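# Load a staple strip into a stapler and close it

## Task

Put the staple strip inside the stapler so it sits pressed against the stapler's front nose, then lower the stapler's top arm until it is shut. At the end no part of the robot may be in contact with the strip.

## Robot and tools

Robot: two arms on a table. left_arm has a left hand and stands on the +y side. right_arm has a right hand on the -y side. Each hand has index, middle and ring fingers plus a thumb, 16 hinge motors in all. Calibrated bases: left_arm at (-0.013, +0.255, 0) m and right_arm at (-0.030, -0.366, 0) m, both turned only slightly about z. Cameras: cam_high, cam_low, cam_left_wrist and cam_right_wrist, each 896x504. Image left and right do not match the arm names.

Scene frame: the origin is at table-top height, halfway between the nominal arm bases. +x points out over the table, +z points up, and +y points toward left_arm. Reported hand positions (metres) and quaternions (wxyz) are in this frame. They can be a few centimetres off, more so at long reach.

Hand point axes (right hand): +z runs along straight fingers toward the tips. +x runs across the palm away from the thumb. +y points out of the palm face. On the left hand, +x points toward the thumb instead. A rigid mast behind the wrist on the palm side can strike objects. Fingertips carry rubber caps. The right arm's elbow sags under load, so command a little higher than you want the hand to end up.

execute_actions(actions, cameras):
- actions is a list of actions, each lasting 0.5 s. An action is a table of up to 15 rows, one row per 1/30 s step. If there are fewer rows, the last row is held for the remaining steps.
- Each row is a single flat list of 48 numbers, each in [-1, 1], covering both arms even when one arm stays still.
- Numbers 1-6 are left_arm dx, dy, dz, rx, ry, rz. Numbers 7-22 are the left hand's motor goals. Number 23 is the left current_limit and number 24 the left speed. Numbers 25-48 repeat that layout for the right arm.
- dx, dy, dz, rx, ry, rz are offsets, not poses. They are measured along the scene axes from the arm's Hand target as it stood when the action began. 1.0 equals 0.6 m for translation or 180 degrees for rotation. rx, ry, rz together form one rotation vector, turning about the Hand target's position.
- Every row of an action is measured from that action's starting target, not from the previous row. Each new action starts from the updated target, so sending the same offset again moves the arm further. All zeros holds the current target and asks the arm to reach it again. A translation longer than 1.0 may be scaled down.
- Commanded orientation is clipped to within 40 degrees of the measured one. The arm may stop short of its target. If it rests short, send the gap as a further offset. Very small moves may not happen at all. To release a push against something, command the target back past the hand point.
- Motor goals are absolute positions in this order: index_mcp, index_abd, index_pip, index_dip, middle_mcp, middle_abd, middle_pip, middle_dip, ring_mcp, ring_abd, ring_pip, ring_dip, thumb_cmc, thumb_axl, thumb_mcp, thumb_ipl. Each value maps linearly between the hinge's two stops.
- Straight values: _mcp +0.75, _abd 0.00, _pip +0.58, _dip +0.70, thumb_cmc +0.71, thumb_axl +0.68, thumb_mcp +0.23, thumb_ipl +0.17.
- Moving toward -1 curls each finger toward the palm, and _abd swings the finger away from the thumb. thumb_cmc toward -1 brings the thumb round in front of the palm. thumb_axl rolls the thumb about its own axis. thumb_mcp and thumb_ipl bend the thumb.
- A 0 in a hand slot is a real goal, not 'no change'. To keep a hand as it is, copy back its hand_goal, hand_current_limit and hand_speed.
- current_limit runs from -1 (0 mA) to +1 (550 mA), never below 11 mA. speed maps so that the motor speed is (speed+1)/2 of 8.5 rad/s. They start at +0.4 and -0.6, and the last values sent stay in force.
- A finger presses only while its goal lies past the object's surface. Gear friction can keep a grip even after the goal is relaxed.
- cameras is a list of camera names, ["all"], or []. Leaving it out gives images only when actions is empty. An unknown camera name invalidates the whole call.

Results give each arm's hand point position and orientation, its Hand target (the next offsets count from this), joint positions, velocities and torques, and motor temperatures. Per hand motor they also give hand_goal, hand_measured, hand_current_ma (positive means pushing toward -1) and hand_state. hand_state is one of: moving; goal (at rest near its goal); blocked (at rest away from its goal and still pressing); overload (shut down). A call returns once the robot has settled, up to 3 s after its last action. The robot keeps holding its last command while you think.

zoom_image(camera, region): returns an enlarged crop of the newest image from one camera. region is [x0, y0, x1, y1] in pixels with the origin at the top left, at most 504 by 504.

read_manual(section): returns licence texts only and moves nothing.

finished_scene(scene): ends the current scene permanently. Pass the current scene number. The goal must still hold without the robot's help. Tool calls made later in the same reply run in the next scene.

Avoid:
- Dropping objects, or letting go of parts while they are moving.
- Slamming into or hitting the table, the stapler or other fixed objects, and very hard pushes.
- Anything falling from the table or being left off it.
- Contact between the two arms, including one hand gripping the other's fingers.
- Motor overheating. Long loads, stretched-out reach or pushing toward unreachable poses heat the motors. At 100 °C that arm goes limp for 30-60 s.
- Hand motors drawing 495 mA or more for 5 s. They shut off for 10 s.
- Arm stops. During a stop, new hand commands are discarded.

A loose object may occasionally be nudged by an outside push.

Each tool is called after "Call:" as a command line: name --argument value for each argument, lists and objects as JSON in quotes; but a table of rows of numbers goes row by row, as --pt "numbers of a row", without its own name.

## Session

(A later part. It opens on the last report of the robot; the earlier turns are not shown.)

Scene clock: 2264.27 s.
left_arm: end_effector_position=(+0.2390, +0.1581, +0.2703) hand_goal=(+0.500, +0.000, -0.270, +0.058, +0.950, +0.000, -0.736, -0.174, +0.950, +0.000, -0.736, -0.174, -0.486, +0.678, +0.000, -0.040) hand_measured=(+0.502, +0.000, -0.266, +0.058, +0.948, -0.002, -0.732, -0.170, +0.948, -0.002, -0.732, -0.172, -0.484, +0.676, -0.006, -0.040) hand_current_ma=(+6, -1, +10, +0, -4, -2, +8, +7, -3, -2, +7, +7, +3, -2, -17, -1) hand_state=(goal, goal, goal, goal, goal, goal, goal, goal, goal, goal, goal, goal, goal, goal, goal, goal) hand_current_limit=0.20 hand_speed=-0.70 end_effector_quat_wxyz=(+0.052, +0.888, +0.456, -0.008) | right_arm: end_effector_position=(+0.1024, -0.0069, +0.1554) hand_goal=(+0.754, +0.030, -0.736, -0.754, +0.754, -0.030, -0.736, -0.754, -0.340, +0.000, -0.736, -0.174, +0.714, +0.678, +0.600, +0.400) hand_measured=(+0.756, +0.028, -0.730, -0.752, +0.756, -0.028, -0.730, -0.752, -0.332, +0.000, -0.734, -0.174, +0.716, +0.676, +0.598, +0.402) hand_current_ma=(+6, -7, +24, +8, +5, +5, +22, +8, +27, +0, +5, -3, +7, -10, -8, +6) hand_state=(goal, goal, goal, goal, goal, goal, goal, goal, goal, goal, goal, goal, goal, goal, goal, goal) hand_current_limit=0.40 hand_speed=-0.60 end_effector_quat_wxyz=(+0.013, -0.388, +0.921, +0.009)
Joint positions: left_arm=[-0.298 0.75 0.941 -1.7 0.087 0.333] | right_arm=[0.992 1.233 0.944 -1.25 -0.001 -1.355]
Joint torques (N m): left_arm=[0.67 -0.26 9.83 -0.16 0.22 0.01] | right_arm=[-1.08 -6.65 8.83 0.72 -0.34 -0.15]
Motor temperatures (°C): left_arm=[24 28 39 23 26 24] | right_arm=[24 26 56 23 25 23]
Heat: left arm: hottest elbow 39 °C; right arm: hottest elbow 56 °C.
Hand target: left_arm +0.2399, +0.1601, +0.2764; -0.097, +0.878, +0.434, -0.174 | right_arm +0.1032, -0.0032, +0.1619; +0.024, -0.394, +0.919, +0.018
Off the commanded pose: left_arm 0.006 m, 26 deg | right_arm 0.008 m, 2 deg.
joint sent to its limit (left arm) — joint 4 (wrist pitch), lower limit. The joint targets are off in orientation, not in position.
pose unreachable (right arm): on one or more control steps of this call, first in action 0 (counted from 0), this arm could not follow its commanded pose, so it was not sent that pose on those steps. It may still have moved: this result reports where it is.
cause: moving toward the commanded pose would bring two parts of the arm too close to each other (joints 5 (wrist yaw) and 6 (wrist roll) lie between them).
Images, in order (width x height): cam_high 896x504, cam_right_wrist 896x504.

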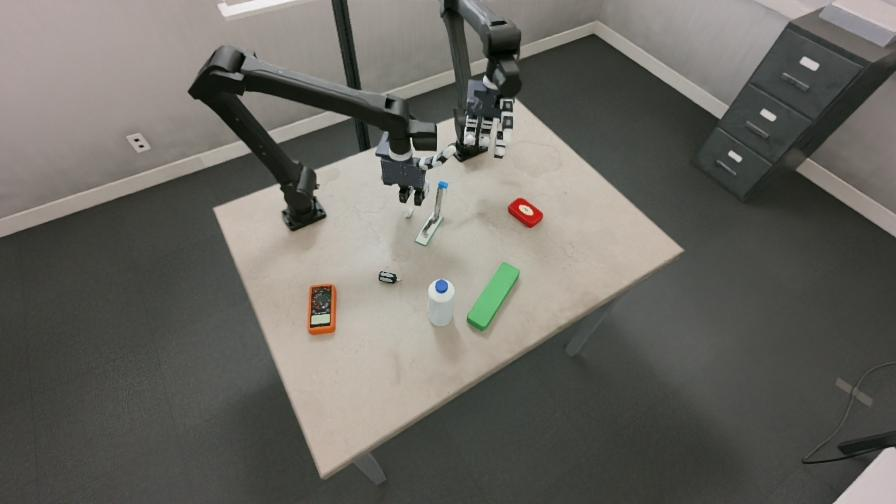

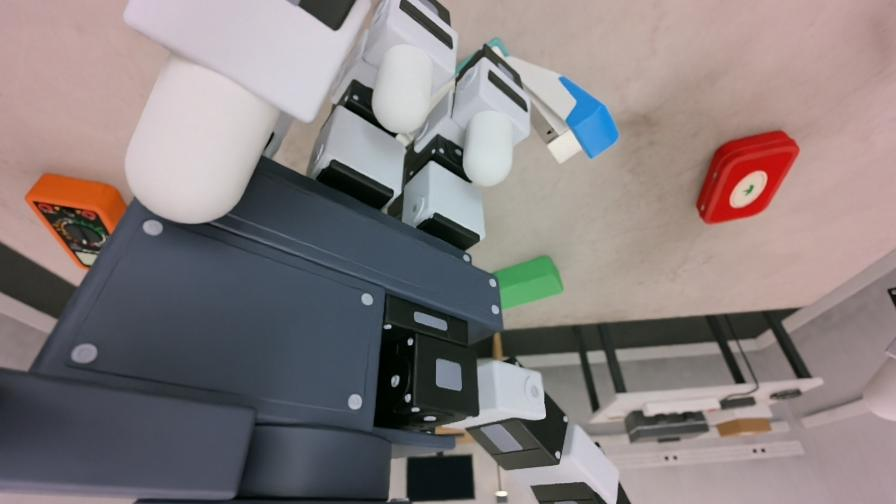

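Call:
execute_actions --actions '[[[0,0,0,0,0,0,0.5,0,-0.27,0.058,0.95,0,-0.737,-0.174,0.95,0,-0.737,-0.174,-0.486,0.678,0,-0.04,0.2,-0.7,-0.026,-0.017,-0.03,-0.008,0.005,0,0.754,0.04,-0.737,-0.754,0.754,-0.04,-0.737,-0.754,-0.34,0,-0.737,-0.174,-0.571,0.678,0.226,0.168,0.4,-0.5]],[[0,0,0,0,0,0,0.5,0,-0.27,0.058,0.95,0,-0.737,-0.174,0.95,0,-0.737,-0.174,-0.486,0.678,0,-0.04,0.2,-0.7,0,0,-0.06,0,0,0,0.754,0.04,-0.737,-0.754,0.754,-0.04,-0.737,-0.754,-0.34,0,-0.737,-0.174,-0.571,0.678,0.226,0.168,0.4,-0.5]]]' --cameras '["cam_high","cam_right_wrist","cam_low"]'

Call:
zoom_image --camera "cam_right_wrist" --region '[300, 0, 600, 250]'

Call:
zoom_image --camera "cam_high" --region '[365, 150, 445, 230]'

Call:
zoom_image --camera "cam_low" --region '[290, 190, 400, 290]'

Scene clock: 2297.90 s.
left_arm: end_effector_position=(+0.2390, +0.1581, +0.2703) hand_goal=(+0.500, +0.000, -0.270, +0.058, +0.950, +0.000, -0.736, -0.174, +0.950, +0.000, -0.736, -0.174, -0.486, +0.678, +0.000, -0.040) hand_measured=(+0.502, +0.000, -0.266, +0.058, +0.948, -0.002, -0.732, -0.170, +0.948, -0.002, -0.732, -0.172, -0.484, +0.676, -0.006, -0.040) hand_current_ma=(+6, -1, +10, +0, -4, -2, +8, +7, -3, -2, +7, +7, +3, -2, -17, -1) hand_state=(goal, goal, goal, goal, goal, goal, goal, goal, goal, goal, goal, goal, goal, goal, goal, goal) hand_current_limit=0.20 hand_speed=-0.70 end_effector_quat_wxyz=(+0.052, +0.888, +0.456, -0.008) | right_arm: end_effector_position=(+0.0874, -0.0202, +0.1039) hand_goal=(+0.754, +0.040, -0.736, -0.754, +0.754, -0.040, -0.736, -0.754, -0.340, +0.000, -0.736, -0.174, -0.570, +0.678, +0.226, +0.168) hand_measured=(+0.756, +0.038, -0.730, -0.752, +0.756, -0.038, -0.730, -0.752, -0.334, +0.000, -0.734, -0.174, -0.568, +0.676, +0.224, +0.168) hand_current_ma=(+6, -8, +22, +8, +5, +8, +21, +8, +27, +0, +5, -3, +8, -10, -11, +4) hand_state=(goal, goal, goal, goal, goal, goal, goal, goal, goal, goal, goal, goal, goal, goal, goal, goal) hand_current_limit=0.40 hand_speed=-0.50 end_effector_quat_wxyz=(+0.003, -0.394, +0.919, +0.003)
Joint positions: left_arm=[-0.298 0.75 0.941 -1.7 0.087 0.333] | right_arm=[1.009 1.251 0.818 -1.129 -0.001 -1.352]
Joint torques (N m): left_arm=[0.67 -0.26 9.83 -0.16 0.22 0.01] | right_arm=[-0.56 -5.01 8.53 0.73 -0.36 0.01]
Heat: left arm: hottest elbow 39 °C; right arm: hottest elbow 52 °C.
Hand target: left_arm +0.2399, +0.1601, +0.2764; -0.097, +0.878, +0.434, -0.174 | right_arm +0.0876, -0.0133, +0.1079; +0.012, -0.394, +0.919, +0.010
Off the commanded pose: left_arm 0.006 m, 26 deg | right_arm 0.008 m, 1 deg.
joint sent to its limit (left arm) — joint 4 (wrist pitch), lower limit. The joint targets are off in orientation, not in position.
Images, in order (width x height): cam_high 896x504, cam_low 896x504, cam_right_wrist 896x504.

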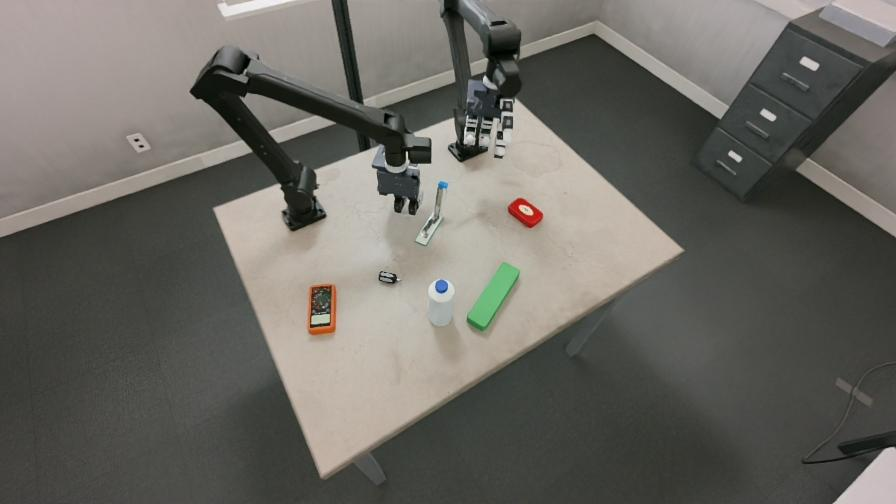

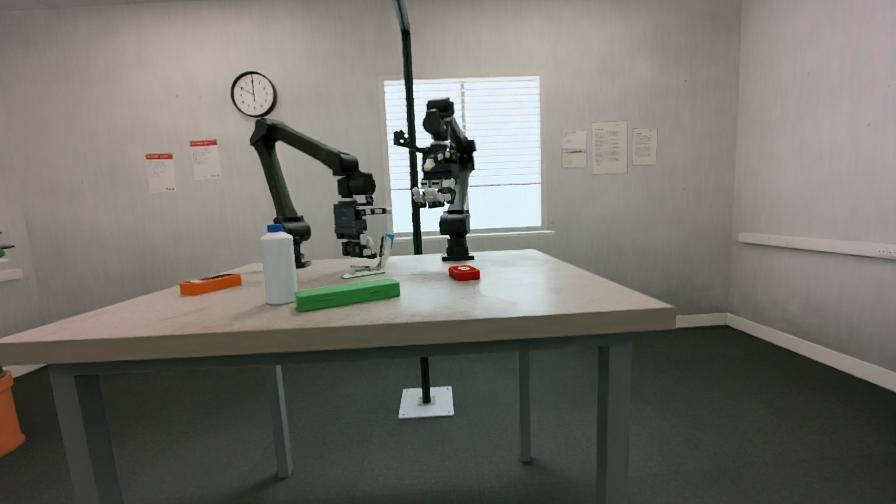

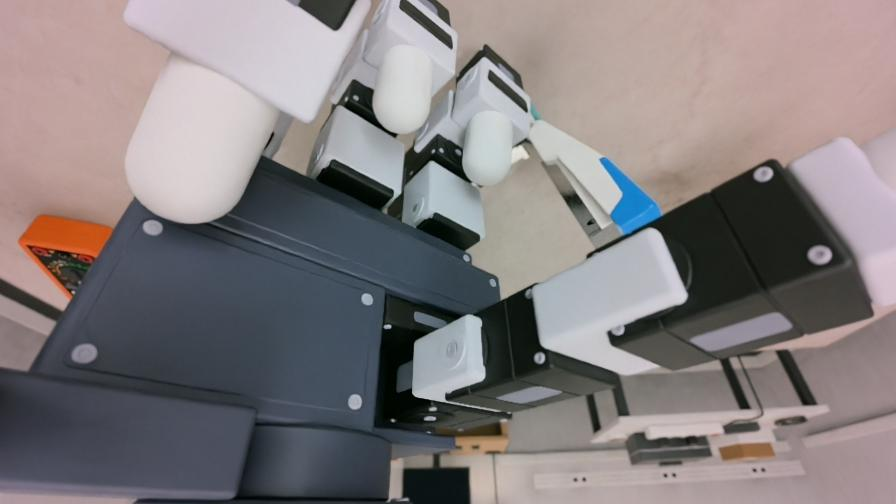

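Scaled by 1.680 from the camera's 896x504 image, which has a finer 1280x720 frame.

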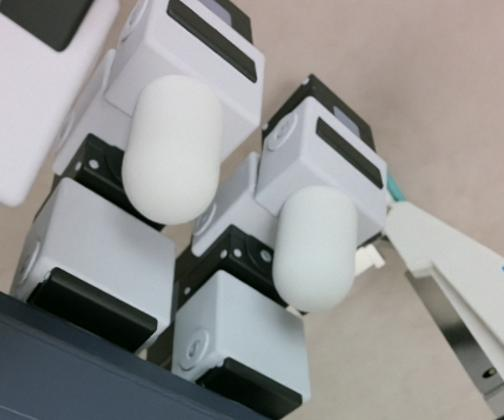

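Scaled by 6.300 from the camera's 896x504 image, which has a finer 1280x720 frame.

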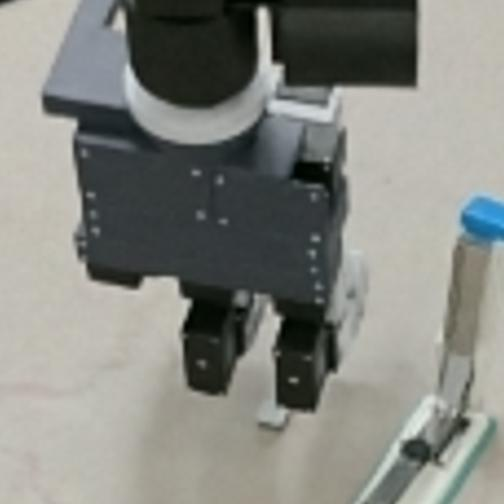

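Scaled by 4.582 from the camera's 896x504 image, which has a finer 1280x720 frame.

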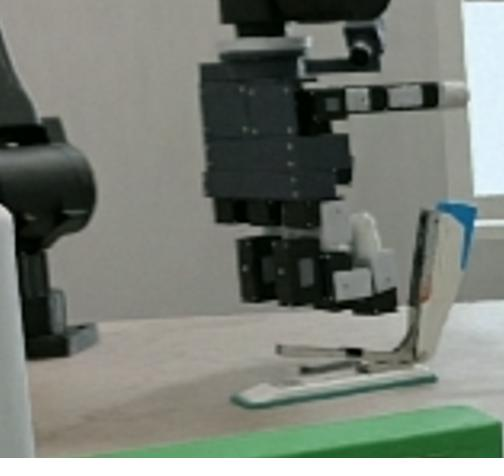

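Call:
execute_actions --actions '[[[0,0,0,0,0,0,0.5,0,-0.27,0.058,0.95,0,-0.737,-0.174,0.95,0,-0.737,-0.174,-0.486,0.678,0,-0.04,0.2,-0.7,-0.001,0.006,-0.035,0,0,-0.008,0.754,0.1,-0.737,-0.754,0.754,-0.1,-0.737,-0.754,-0.34,0,-0.737,-0.174,-0.571,0.678,0.226,0.168,0.4,-0.5]]]' --cameras '["cam_high","cam_right_wrist","cam_low"]'

Call:
zoom_image --camera "cam_right_wrist" --region '[300, 0, 600, 250]'

Call:
zoom_image --camera "cam_high" --region '[365, 150, 445, 230]'

Call:
zoom_image --camera "cam_low" --region '[290, 190, 400, 290]'

Scene clock: 2320.63 s.
left_arm: end_effector_position=(+0.2390, +0.1581, +0.2703) hand_goal=(+0.500, +0.000, -0.270, +0.058, +0.950, +0.000, -0.736, -0.174, +0.950, +0.000, -0.736, -0.174, -0.486, +0.678, +0.000, -0.040) hand_measured=(+0.502, +0.000, -0.266, +0.058, +0.948, -0.002, -0.732, -0.170, +0.948, -0.002, -0.732, -0.172, -0.484, +0.676, -0.006, -0.040) hand_current_ma=(+6, -1, +10, +0, -4, -2, +8, +7, -3, -2, +7, +7, +3, -2, -17, -1) hand_state=(goal, goal, goal, goal, goal, goal, goal, goal, goal, goal, goal, goal, goal, goal, goal, goal) hand_current_limit=0.20 hand_speed=-0.70 end_effector_quat_wxyz=(+0.052, +0.888, +0.456, -0.008) | right_arm: end_effector_position=(+0.0882, -0.0149, +0.0860) hand_goal=(+0.754, +0.100, -0.736, -0.754, +0.754, -0.100, -0.736, -0.754, -0.340, +0.000, -0.736, -0.174, -0.570, +0.678, +0.226, +0.168) hand_measured=(+0.756, +0.096, -0.730, -0.752, +0.756, -0.096, -0.730, -0.752, -0.334, +0.000, -0.734, -0.174, -0.568, +0.676, +0.224, +0.168) hand_current_ma=(+6, -10, +22, +8, +5, +9, +21, +8, +27, +0, +5, -3, +5, -10, -11, +4) hand_state=(goal, goal, goal, goal, goal, goal, goal, goal, goal, goal, goal, goal, goal, goal, goal, goal) hand_current_limit=0.40 hand_speed=-0.50 end_effector_quat_wxyz=(+0.007, -0.382, +0.924, +0.005)
Joint positions: left_arm=[-0.298 0.75 0.941 -1.7 0.087 0.333] | right_arm=[1.018 1.279 0.789 -1.063 -0.001 -1.316]
Joint torques (N m): left_arm=[0.73 -0.26 9.83 -0.18 0.21 0.01] | right_arm=[-0.26 -5.3 8.17 0.66 -0.33 0.01]
Motor temperatures (°C): left_arm=[24 28 40 23 25 24] | right_arm=[24 26 51 23 25 22]
Heat: left arm: hottest elbow 40 °C; right arm: hottest elbow 51 °C.
Hand target: left_arm +0.2399, +0.1601, +0.2764; -0.097, +0.878, +0.434, -0.174 | right_arm +0.0871, -0.0097, +0.0870; +0.012, -0.383, +0.924, +0.009
Off the commanded pose: left_arm 0.006 m, 26 deg | right_arm 0.005 m, 1 deg.
joint sent to its limit (left arm) — joint 4 (wrist pitch), lower limit. The joint targets are off in orientation, not in position.
Images, in order (width x height): cam_high 896x504, cam_low 896x504, cam_right_wrist 896x504.

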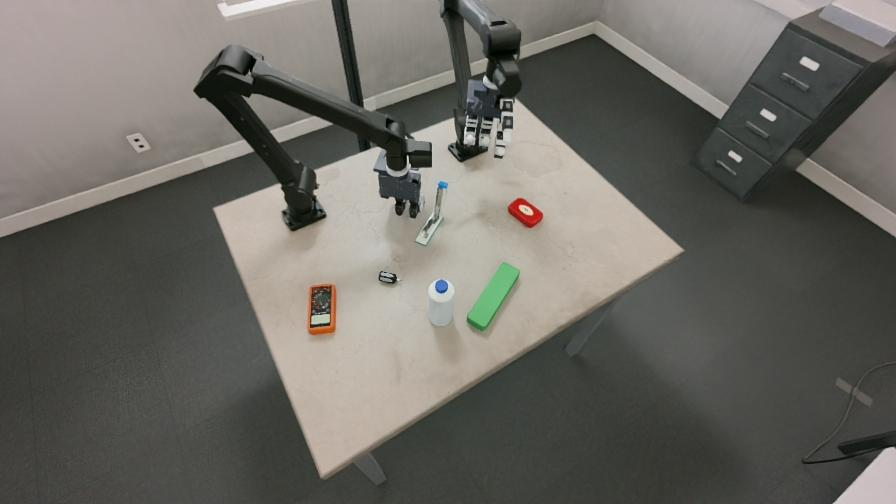

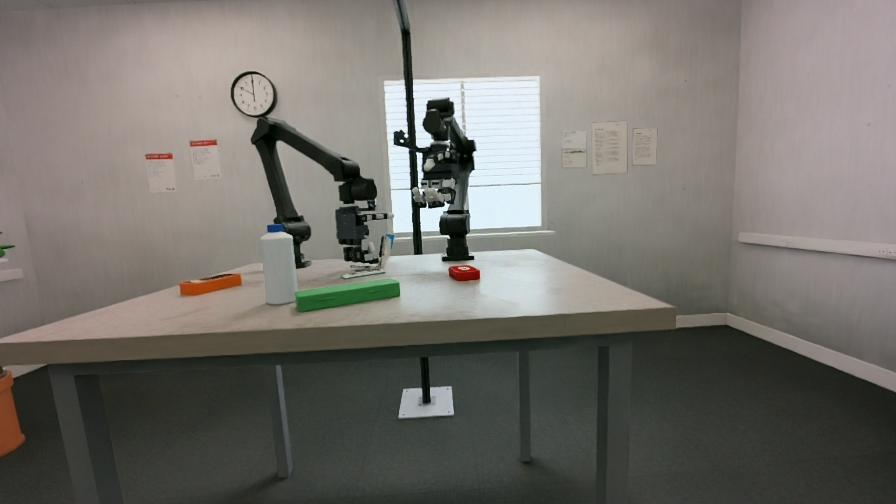

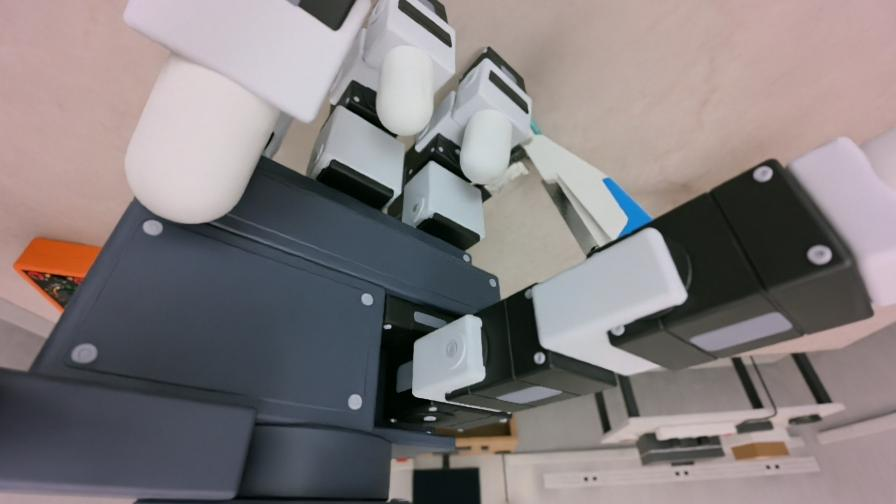

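Scaled by 1.680 from the camera's 896x504 image, which has a finer 1280x720 frame.

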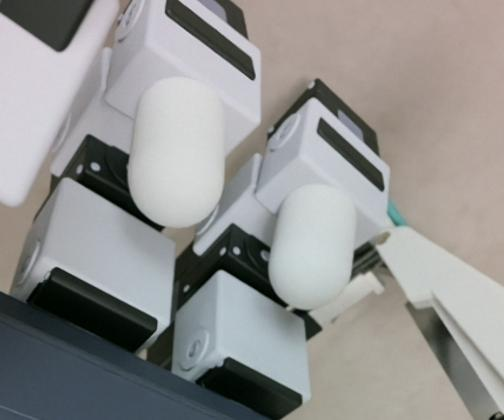

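Scaled by 6.300 from the camera's 896x504 image, which has a finer 1280x720 frame.

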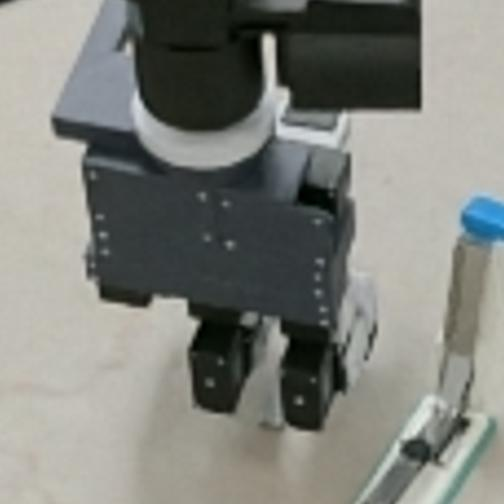

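Scaled by 4.582 from the camera's 896x504 image, which has a finer 1280x720 frame.

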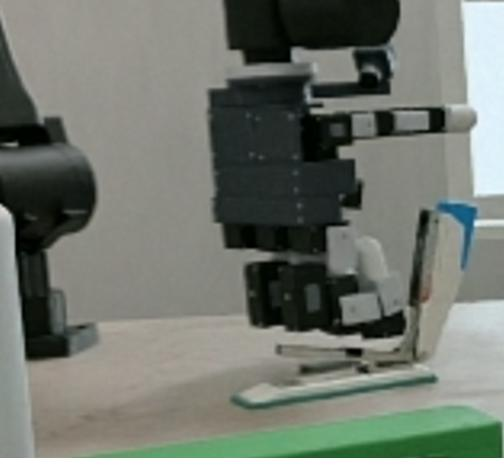

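Call:
zoom_image --camera "cam_high" --region '[390, 190, 430, 230]'

Scaled by 12.600 from the camera's 896x504 image, which has a finer 1280x720 frame.

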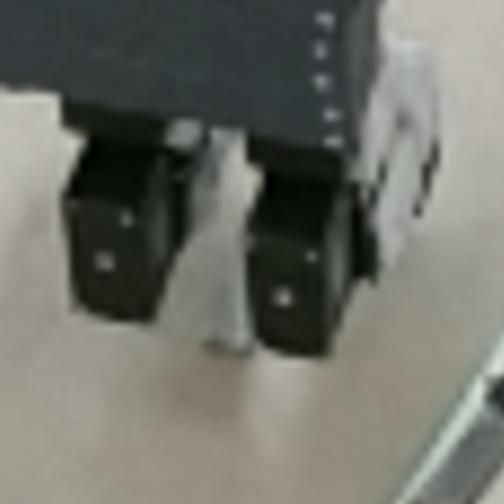

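Call:
execute_actions --actions '[[[0,0,0,0,0,0,0.5,0,-0.27,0.058,0.95,0,-0.737,-0.174,0.95,0,-0.737,-0.174,-0.486,0.678,0,-0.04,0.2,-0.7,0,0.002,-0.035,0,0,0,0.754,0.1,-0.737,-0.754,0.754,-0.1,-0.737,-0.754,-0.34,0,-0.737,-0.174,-0.571,0.678,0.226,0.168,0.4,-0.5]]]' --cameras '["cam_high","cam_right_wrist","cam_low"]'

Call:
zoom_image --camera "cam_high" --region '[390, 190, 430, 230]'

Call:
zoom_image --camera "cam_low" --region '[330, 220, 400, 290]'

Call:
zoom_image --camera "cam_right_wrist" --region '[380, 40, 540, 200]'

Scene clock: 2366.27 s.
left_arm: end_effector_position=(+0.2390, +0.1581, +0.2703) hand_goal=(+0.500, +0.000, -0.270, +0.058, +0.950, +0.000, -0.736, -0.174, +0.950, +0.000, -0.736, -0.174, -0.486, +0.678, +0.000, -0.040) hand_measured=(+0.502, +0.000, -0.266, +0.058, +0.948, -0.002, -0.732, -0.170, +0.948, -0.002, -0.732, -0.172, -0.484, +0.676, -0.006, -0.040) hand_current_ma=(+6, -1, +10, +0, -4, -2, +8, +7, -3, -2, +7, +7, +3, -2, -17, -1) hand_state=(goal, goal, goal, goal, goal, goal, goal, goal, goal, goal, goal, goal, goal, goal, goal, goal) hand_current_limit=0.20 hand_speed=-0.70 end_effector_quat_wxyz=(+0.052, +0.888, +0.456, -0.008) | right_arm: end_effector_position=(+0.0888, -0.0137, +0.0656) hand_goal=(+0.754, +0.100, -0.736, -0.754, +0.754, -0.100, -0.736, -0.754, -0.340, +0.000, -0.736, -0.174, -0.570, +0.678, +0.226, +0.168) hand_measured=(+0.754, +0.096, -0.736, -0.752, +0.752, -0.098, -0.736, -0.752, -0.332, +0.000, -0.734, -0.174, -0.568, +0.676, +0.224, +0.168) hand_current_ma=(-3, -9, +2, +8, -4, +8, -1, +8, +28, +0, +5, -3, +3, -10, -13, +3) hand_state=(goal, goal, goal, goal, goal, goal, goal, goal, goal, goal, goal, goal, goal, goal, goal, goal) hand_current_limit=0.40 hand_speed=-0.50 end_effector_quat_wxyz=(+0.007, -0.382, +0.924, +0.005)
Joint positions: left_arm=[-0.298 0.75 0.941 -1.7 0.087 0.333] | right_arm=[1.019 1.315 0.758 -0.997 0 -1.313]
Joint torques (N m): left_arm=[0.73 -0.26 9.83 -0.16 0.21 0.01] | right_arm=[-0.44 -5.36 7.73 0.91 -0.35 0.03]
Heat: left arm: hottest elbow 40 °C; right arm: hottest elbow 48 °C.
Hand target: left_arm +0.2399, +0.1601, +0.2764; -0.097, +0.878, +0.434, -0.174 | right_arm +0.0871, -0.0085, +0.0660; +0.012, -0.383, +0.924, +0.009
Off the commanded pose: left_arm 0.006 m, 26 deg | right_arm 0.005 m, 1 deg.
joint sent to its limit (left arm) — joint 4 (wrist pitch), lower limit. The joint targets are off in orientation, not in position.
Images, in order (width x height): cam_high 896x504, cam_low 896x504, cam_right_wrist 896x504.

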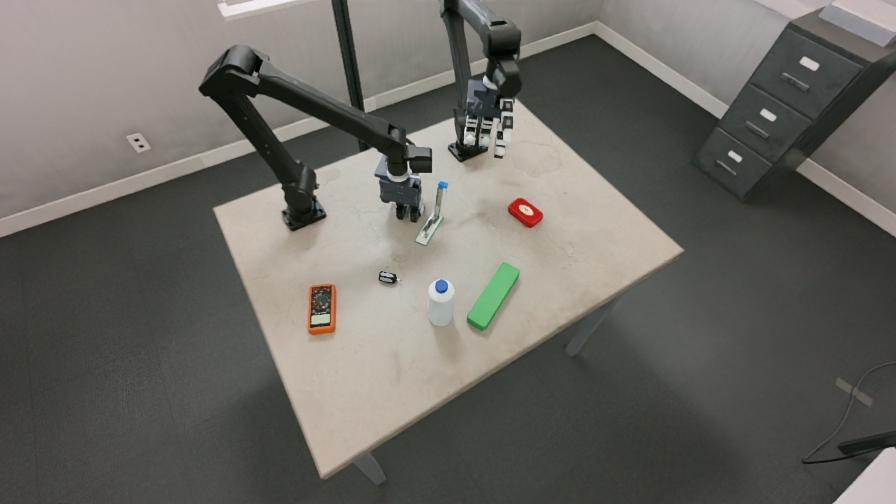

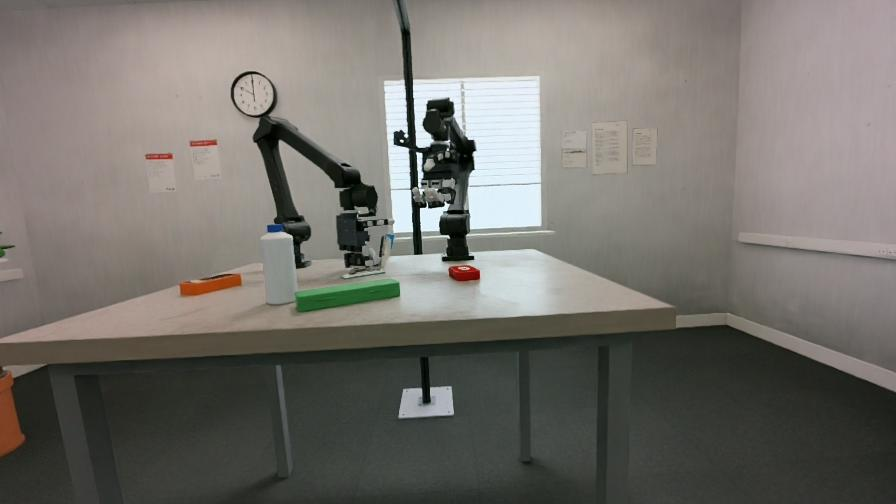

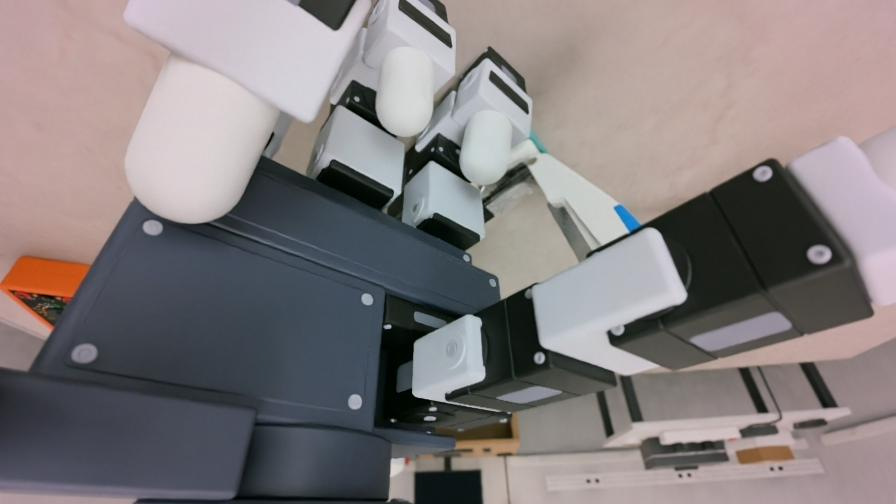

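Scaled by 12.600 from the camera's 896x504 image, which has a finer 1280x720 frame.

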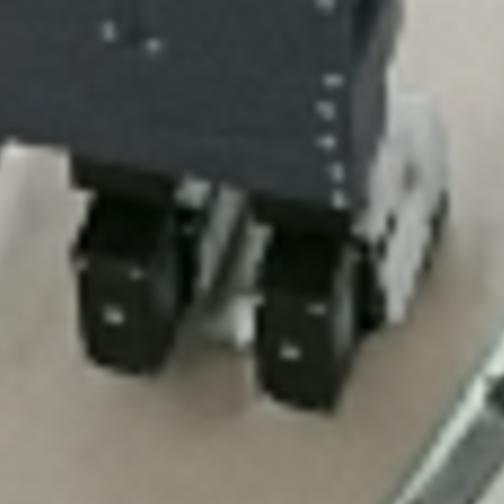

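Scaled by 7.200 from the camera's 896x504 image, which has a finer 1280x720 frame.

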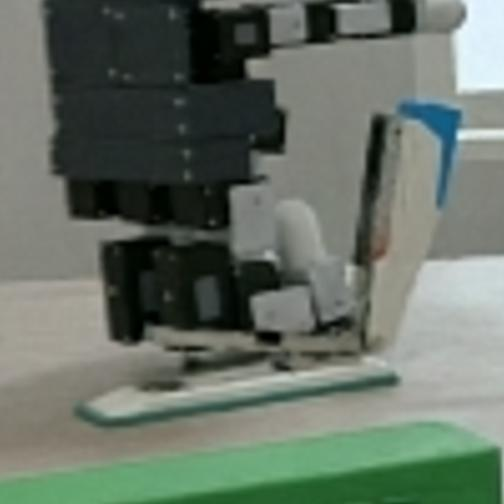

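Scaled by 3.150 from the camera's 896x504 image, which has a finer 1280x720 frame.

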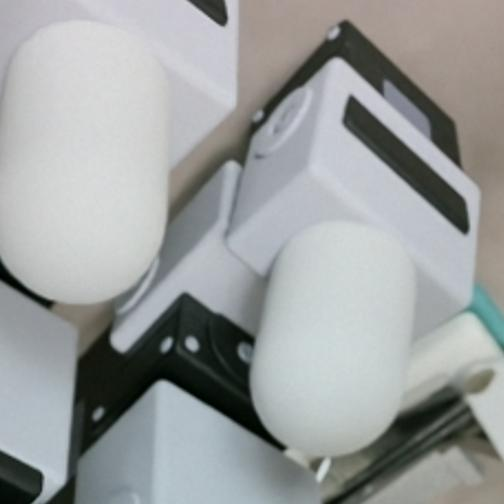

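Call:
execute_actions --actions '[[[0,0,0,0,0,0,0.5,0,-0.27,0.058,0.95,0,-0.737,-0.174,0.95,0,-0.737,-0.174,-0.486,0.678,0,-0.04,0.2,-0.7,0,0,-0.015,0,0,0,0.754,0.1,-0.737,-0.754,0.754,-0.1,-0.737,-0.754,-0.34,0,-0.737,-0.174,-0.571,0.678,0.226,0.168,0.4,-0.5]]]' --cameras '["cam_high","cam_low"]'

Call:
zoom_image --camera "cam_high" --region '[390, 190, 430, 230]'

Call:
zoom_image --camera "cam_low" --region '[330, 220, 400, 290]'

Scene clock: 2374.80 s.
left_arm: end_effector_position=(+0.2390, +0.1581, +0.2703) hand_goal=(+0.500, +0.000, -0.270, +0.058, +0.950, +0.000, -0.736, -0.174, +0.950, +0.000, -0.736, -0.174, -0.486, +0.678, +0.000, -0.040) hand_measured=(+0.502, +0.000, -0.266, +0.058, +0.948, -0.002, -0.732, -0.170, +0.948, -0.002, -0.732, -0.172, -0.484, +0.676, -0.006, -0.040) hand_current_ma=(+6, -1, +10, +0, -4, -2, +8, +7, -3, -2, +7, +7, +3, -2, -17, -1) hand_state=(goal, goal, goal, goal, goal, goal, goal, goal, goal, goal, goal, goal, goal, goal, goal, goal) hand_current_limit=0.20 hand_speed=-0.70 end_effector_quat_wxyz=(+0.052, +0.888, +0.456, -0.008) | right_arm: end_effector_position=(+0.0908, -0.0102, +0.0653) hand_goal=(+0.754, +0.100, -0.736, -0.754, +0.754, -0.100, -0.736, -0.754, -0.340, +0.000, -0.736, -0.174, -0.570, +0.678, +0.226, +0.168) hand_measured=(+0.752, +0.096, -0.736, -0.752, +0.748, -0.098, -0.746, -0.752, -0.332, +0.000, -0.734, -0.174, -0.568, +0.676, +0.224, +0.168) hand_current_ma=(-5, -10, -3, +8, -22, +5, -35, +8, +28, +0, +5, -3, +3, -10, -13, +3) hand_state=(goal, goal, goal, goal, goal, goal, goal, goal, goal, goal, goal, goal, goal, goal, goal, goal) hand_current_limit=0.40 hand_speed=-0.50 end_effector_quat_wxyz=(+0.015, -0.382, +0.924, +0.011)
Joint positions: left_arm=[-0.298 0.75 0.941 -1.7 0.087 0.333] | right_arm=[1.019 1.315 0.755 -0.973 0 -1.313]
Joint torques (N m): left_arm=[0.67 -0.26 9.83 -0.17 0.22 0.01] | right_arm=[-0.15 -4.37 6.91 0.85 -0.32 -0.01]
Heat: left arm: hottest elbow 40 °C; right arm: hottest elbow 48 °C.
Hand target: left_arm +0.2399, +0.1601, +0.2764; -0.097, +0.878, +0.434, -0.174 | right_arm +0.0871, -0.0086, +0.0570; +0.012, -0.383, +0.924, +0.009
Off the commanded pose: left_arm 0.006 m, 26 deg | right_arm 0.009 m, 0 deg.
joint sent to its limit (left arm) — joint 4 (wrist pitch), lower limit. The joint targets are off in orientation, not in position.
Images, in order (width x height): cam_high 896x504, cam_low 896x504.

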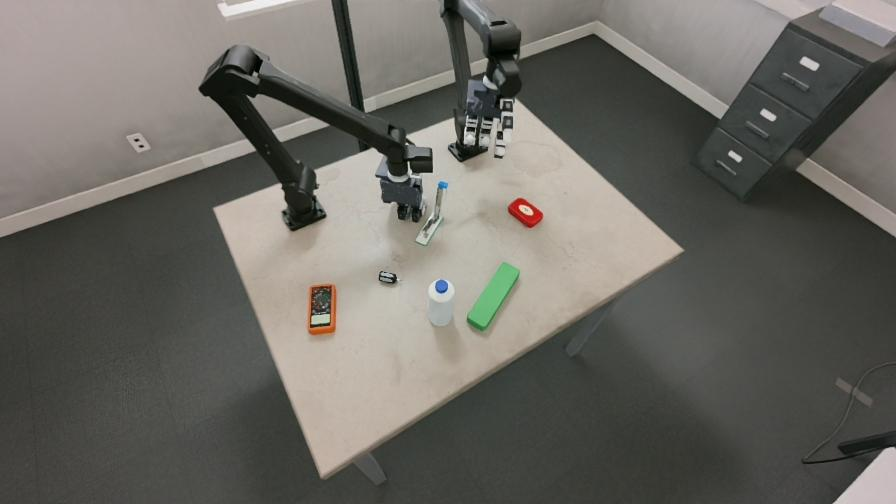

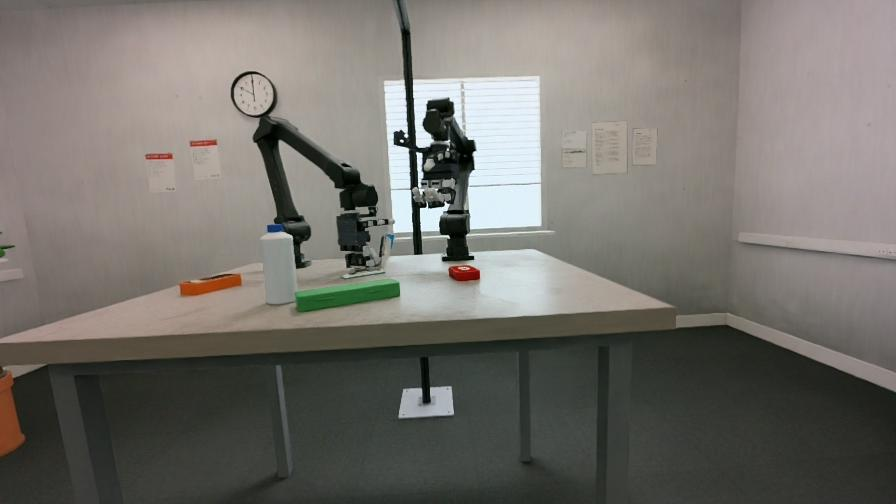

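Scaled by 12.600 from the camera's 896x504 image, which has a finer 1280x720 frame.

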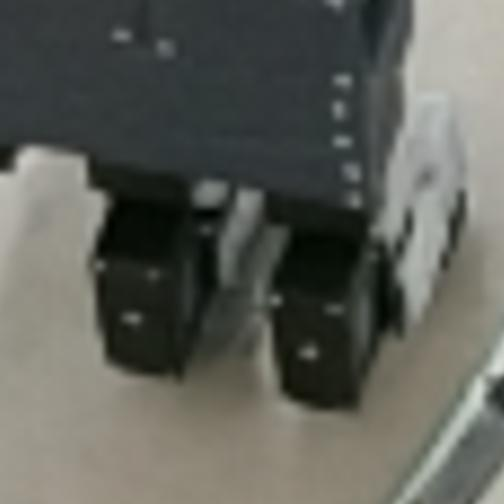

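Scaled by 7.200 from the camera's 896x504 image, which has a finer 1280x720 frame.

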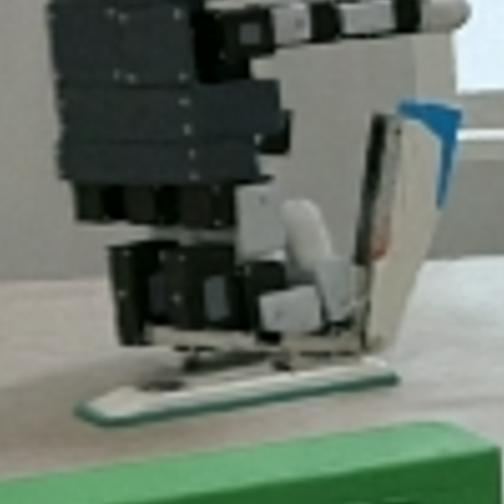

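Call:
execute_actions --actions '[[[0,0,0,0,0,0,0.5,0,-0.27,0.058,0.95,0,-0.737,-0.174,0.95,0,-0.737,-0.174,-0.486,0.678,0,-0.04,0.2,-0.7,0,0,0.008,0,0,0,0.754,0.02,-0.737,-0.754,0.754,-0.02,-0.737,-0.754,-0.34,0,-0.737,-0.174,-0.571,0.678,0.226,0.168,0.1,-0.7]],[[0,0,0,0,0,0,0.5,0,-0.27,0.058,0.95,0,-0.737,-0.174,0.95,0,-0.737,-0.174,-0.486,0.678,0,-0.04,0.2,-0.7,0,0,0,0,0,0,0.754,-0.08,-0.737,-0.754,0.754,0.08,-0.737,-0.754,-0.34,0,-0.737,-0.174,-0.571,0.678,0.226,0.168,0.1,-0.8]]]' --cameras '["cam_high","cam_right_wrist"]'

Call:
zoom_image --camera "cam_high" --region '[390, 190, 430, 230]'

Call:
zoom_image --camera "cam_right_wrist" --region '[380, 40, 540, 200]'

Scene clock: 2391.90 s.
left_arm: end_effector_position=(+0.2390, +0.1581, +0.2703) hand_goal=(+0.500, +0.000, -0.270, +0.058, +0.950, +0.000, -0.736, -0.174, +0.950, +0.000, -0.736, -0.174, -0.486, +0.678, +0.000, -0.040) hand_measured=(+0.502, +0.000, -0.266, +0.058, +0.948, -0.002, -0.732, -0.170, +0.948, -0.002, -0.732, -0.172, -0.484, +0.676, -0.006, -0.040) hand_current_ma=(+6, -1, +10, +0, -4, -2, +8, +7, -3, -2, +7, +7, +3, -2, -17, -1) hand_state=(goal, goal, goal, goal, goal, goal, goal, goal, goal, goal, goal, goal, goal, goal, goal, goal) hand_current_limit=0.20 hand_speed=-0.70 end_effector_quat_wxyz=(+0.052, +0.888, +0.456, -0.008) | right_arm: end_effector_position=(+0.0907, -0.0102, +0.0652) hand_goal=(+0.754, -0.080, -0.736, -0.754, +0.754, +0.080, -0.736, -0.754, -0.340, +0.000, -0.736, -0.174, -0.570, +0.678, +0.226, +0.168) hand_measured=(+0.752, -0.076, -0.736, -0.752, +0.748, +0.048, -0.746, -0.752, -0.332, +0.000, -0.734, -0.174, -0.568, +0.676, +0.224, +0.168) hand_current_ma=(-5, +9, -2, +8, -25, -117, -41, +8, +28, +0, +5, -3, +3, -10, -13, +3) hand_state=(goal, goal, goal, goal, goal, blocked, goal, goal, goal, goal, goal, goal, goal, goal, goal, goal) hand_current_limit=0.10 hand_speed=-0.80 end_effector_quat_wxyz=(+0.015, -0.382, +0.924, +0.011)
Joint positions: left_arm=[-0.298 0.75 0.941 -1.7 0.087 0.333] | right_arm=[1.02 1.315 0.755 -0.973 0 -1.313]
Joint torques (N m): left_arm=[0.73 -0.32 9.83 -0.16 0.22 0.01] | right_arm=[-0.32 -5.19 7.39 0.39 -0.34 0.05]
Heat: left arm: hottest elbow 40 °C; right arm: hottest elbow 47 °C.
Hand target: left_arm +0.2399, +0.1601, +0.2764; -0.097, +0.878, +0.434, -0.174 | right_arm +0.0870, -0.0085, +0.0618; +0.012, -0.383, +0.924, +0.009
Off the commanded pose: left_arm 0.006 m, 26 deg | right_arm 0.005 m, 0 deg.
joint sent to its limit (left arm) — joint 4 (wrist pitch), lower limit. The joint targets are off in orientation, not in position.
Images, in order (width x height): cam_high 896x504, cam_right_wrist 896x504.

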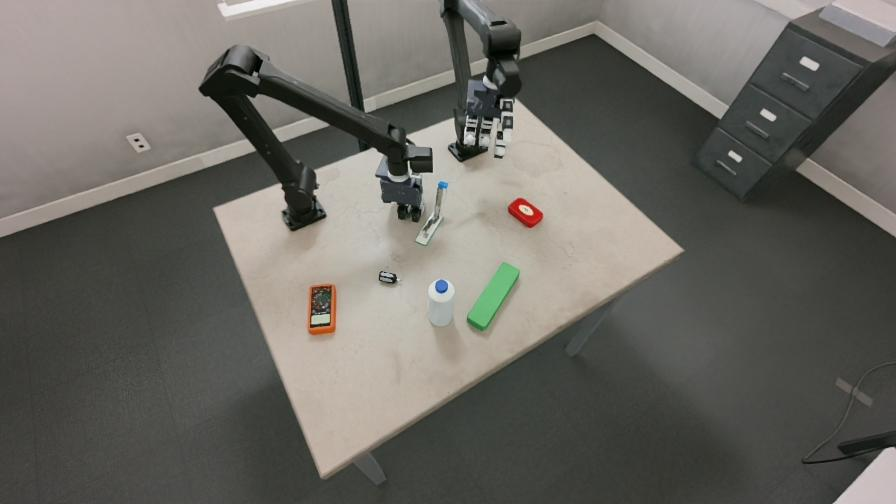

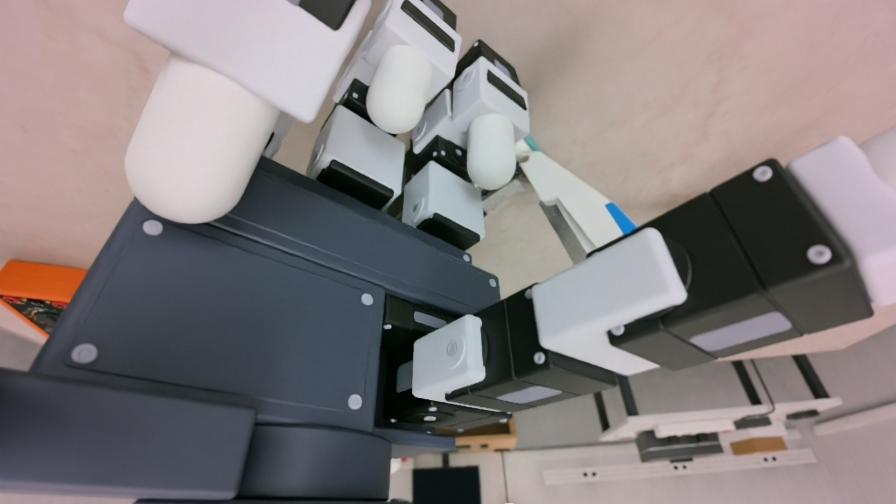

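Scaled by 12.600 from the camera's 896x504 image, which has a finer 1280x720 frame.

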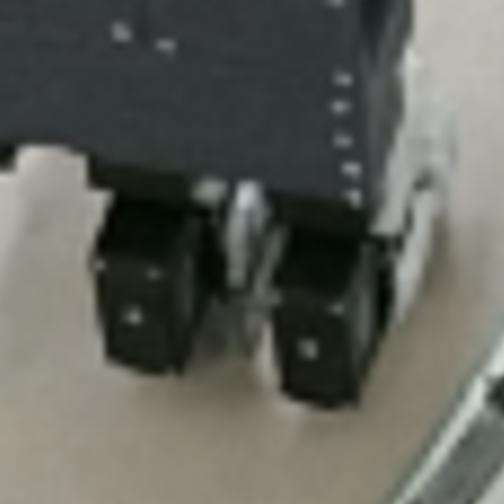

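Scaled by 3.150 from the camera's 896x504 image, which has a finer 1280x720 frame.

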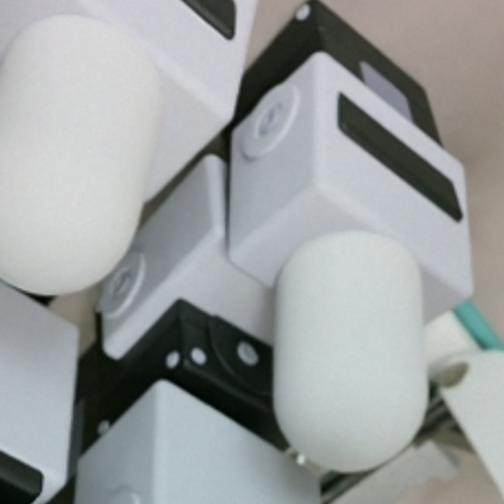

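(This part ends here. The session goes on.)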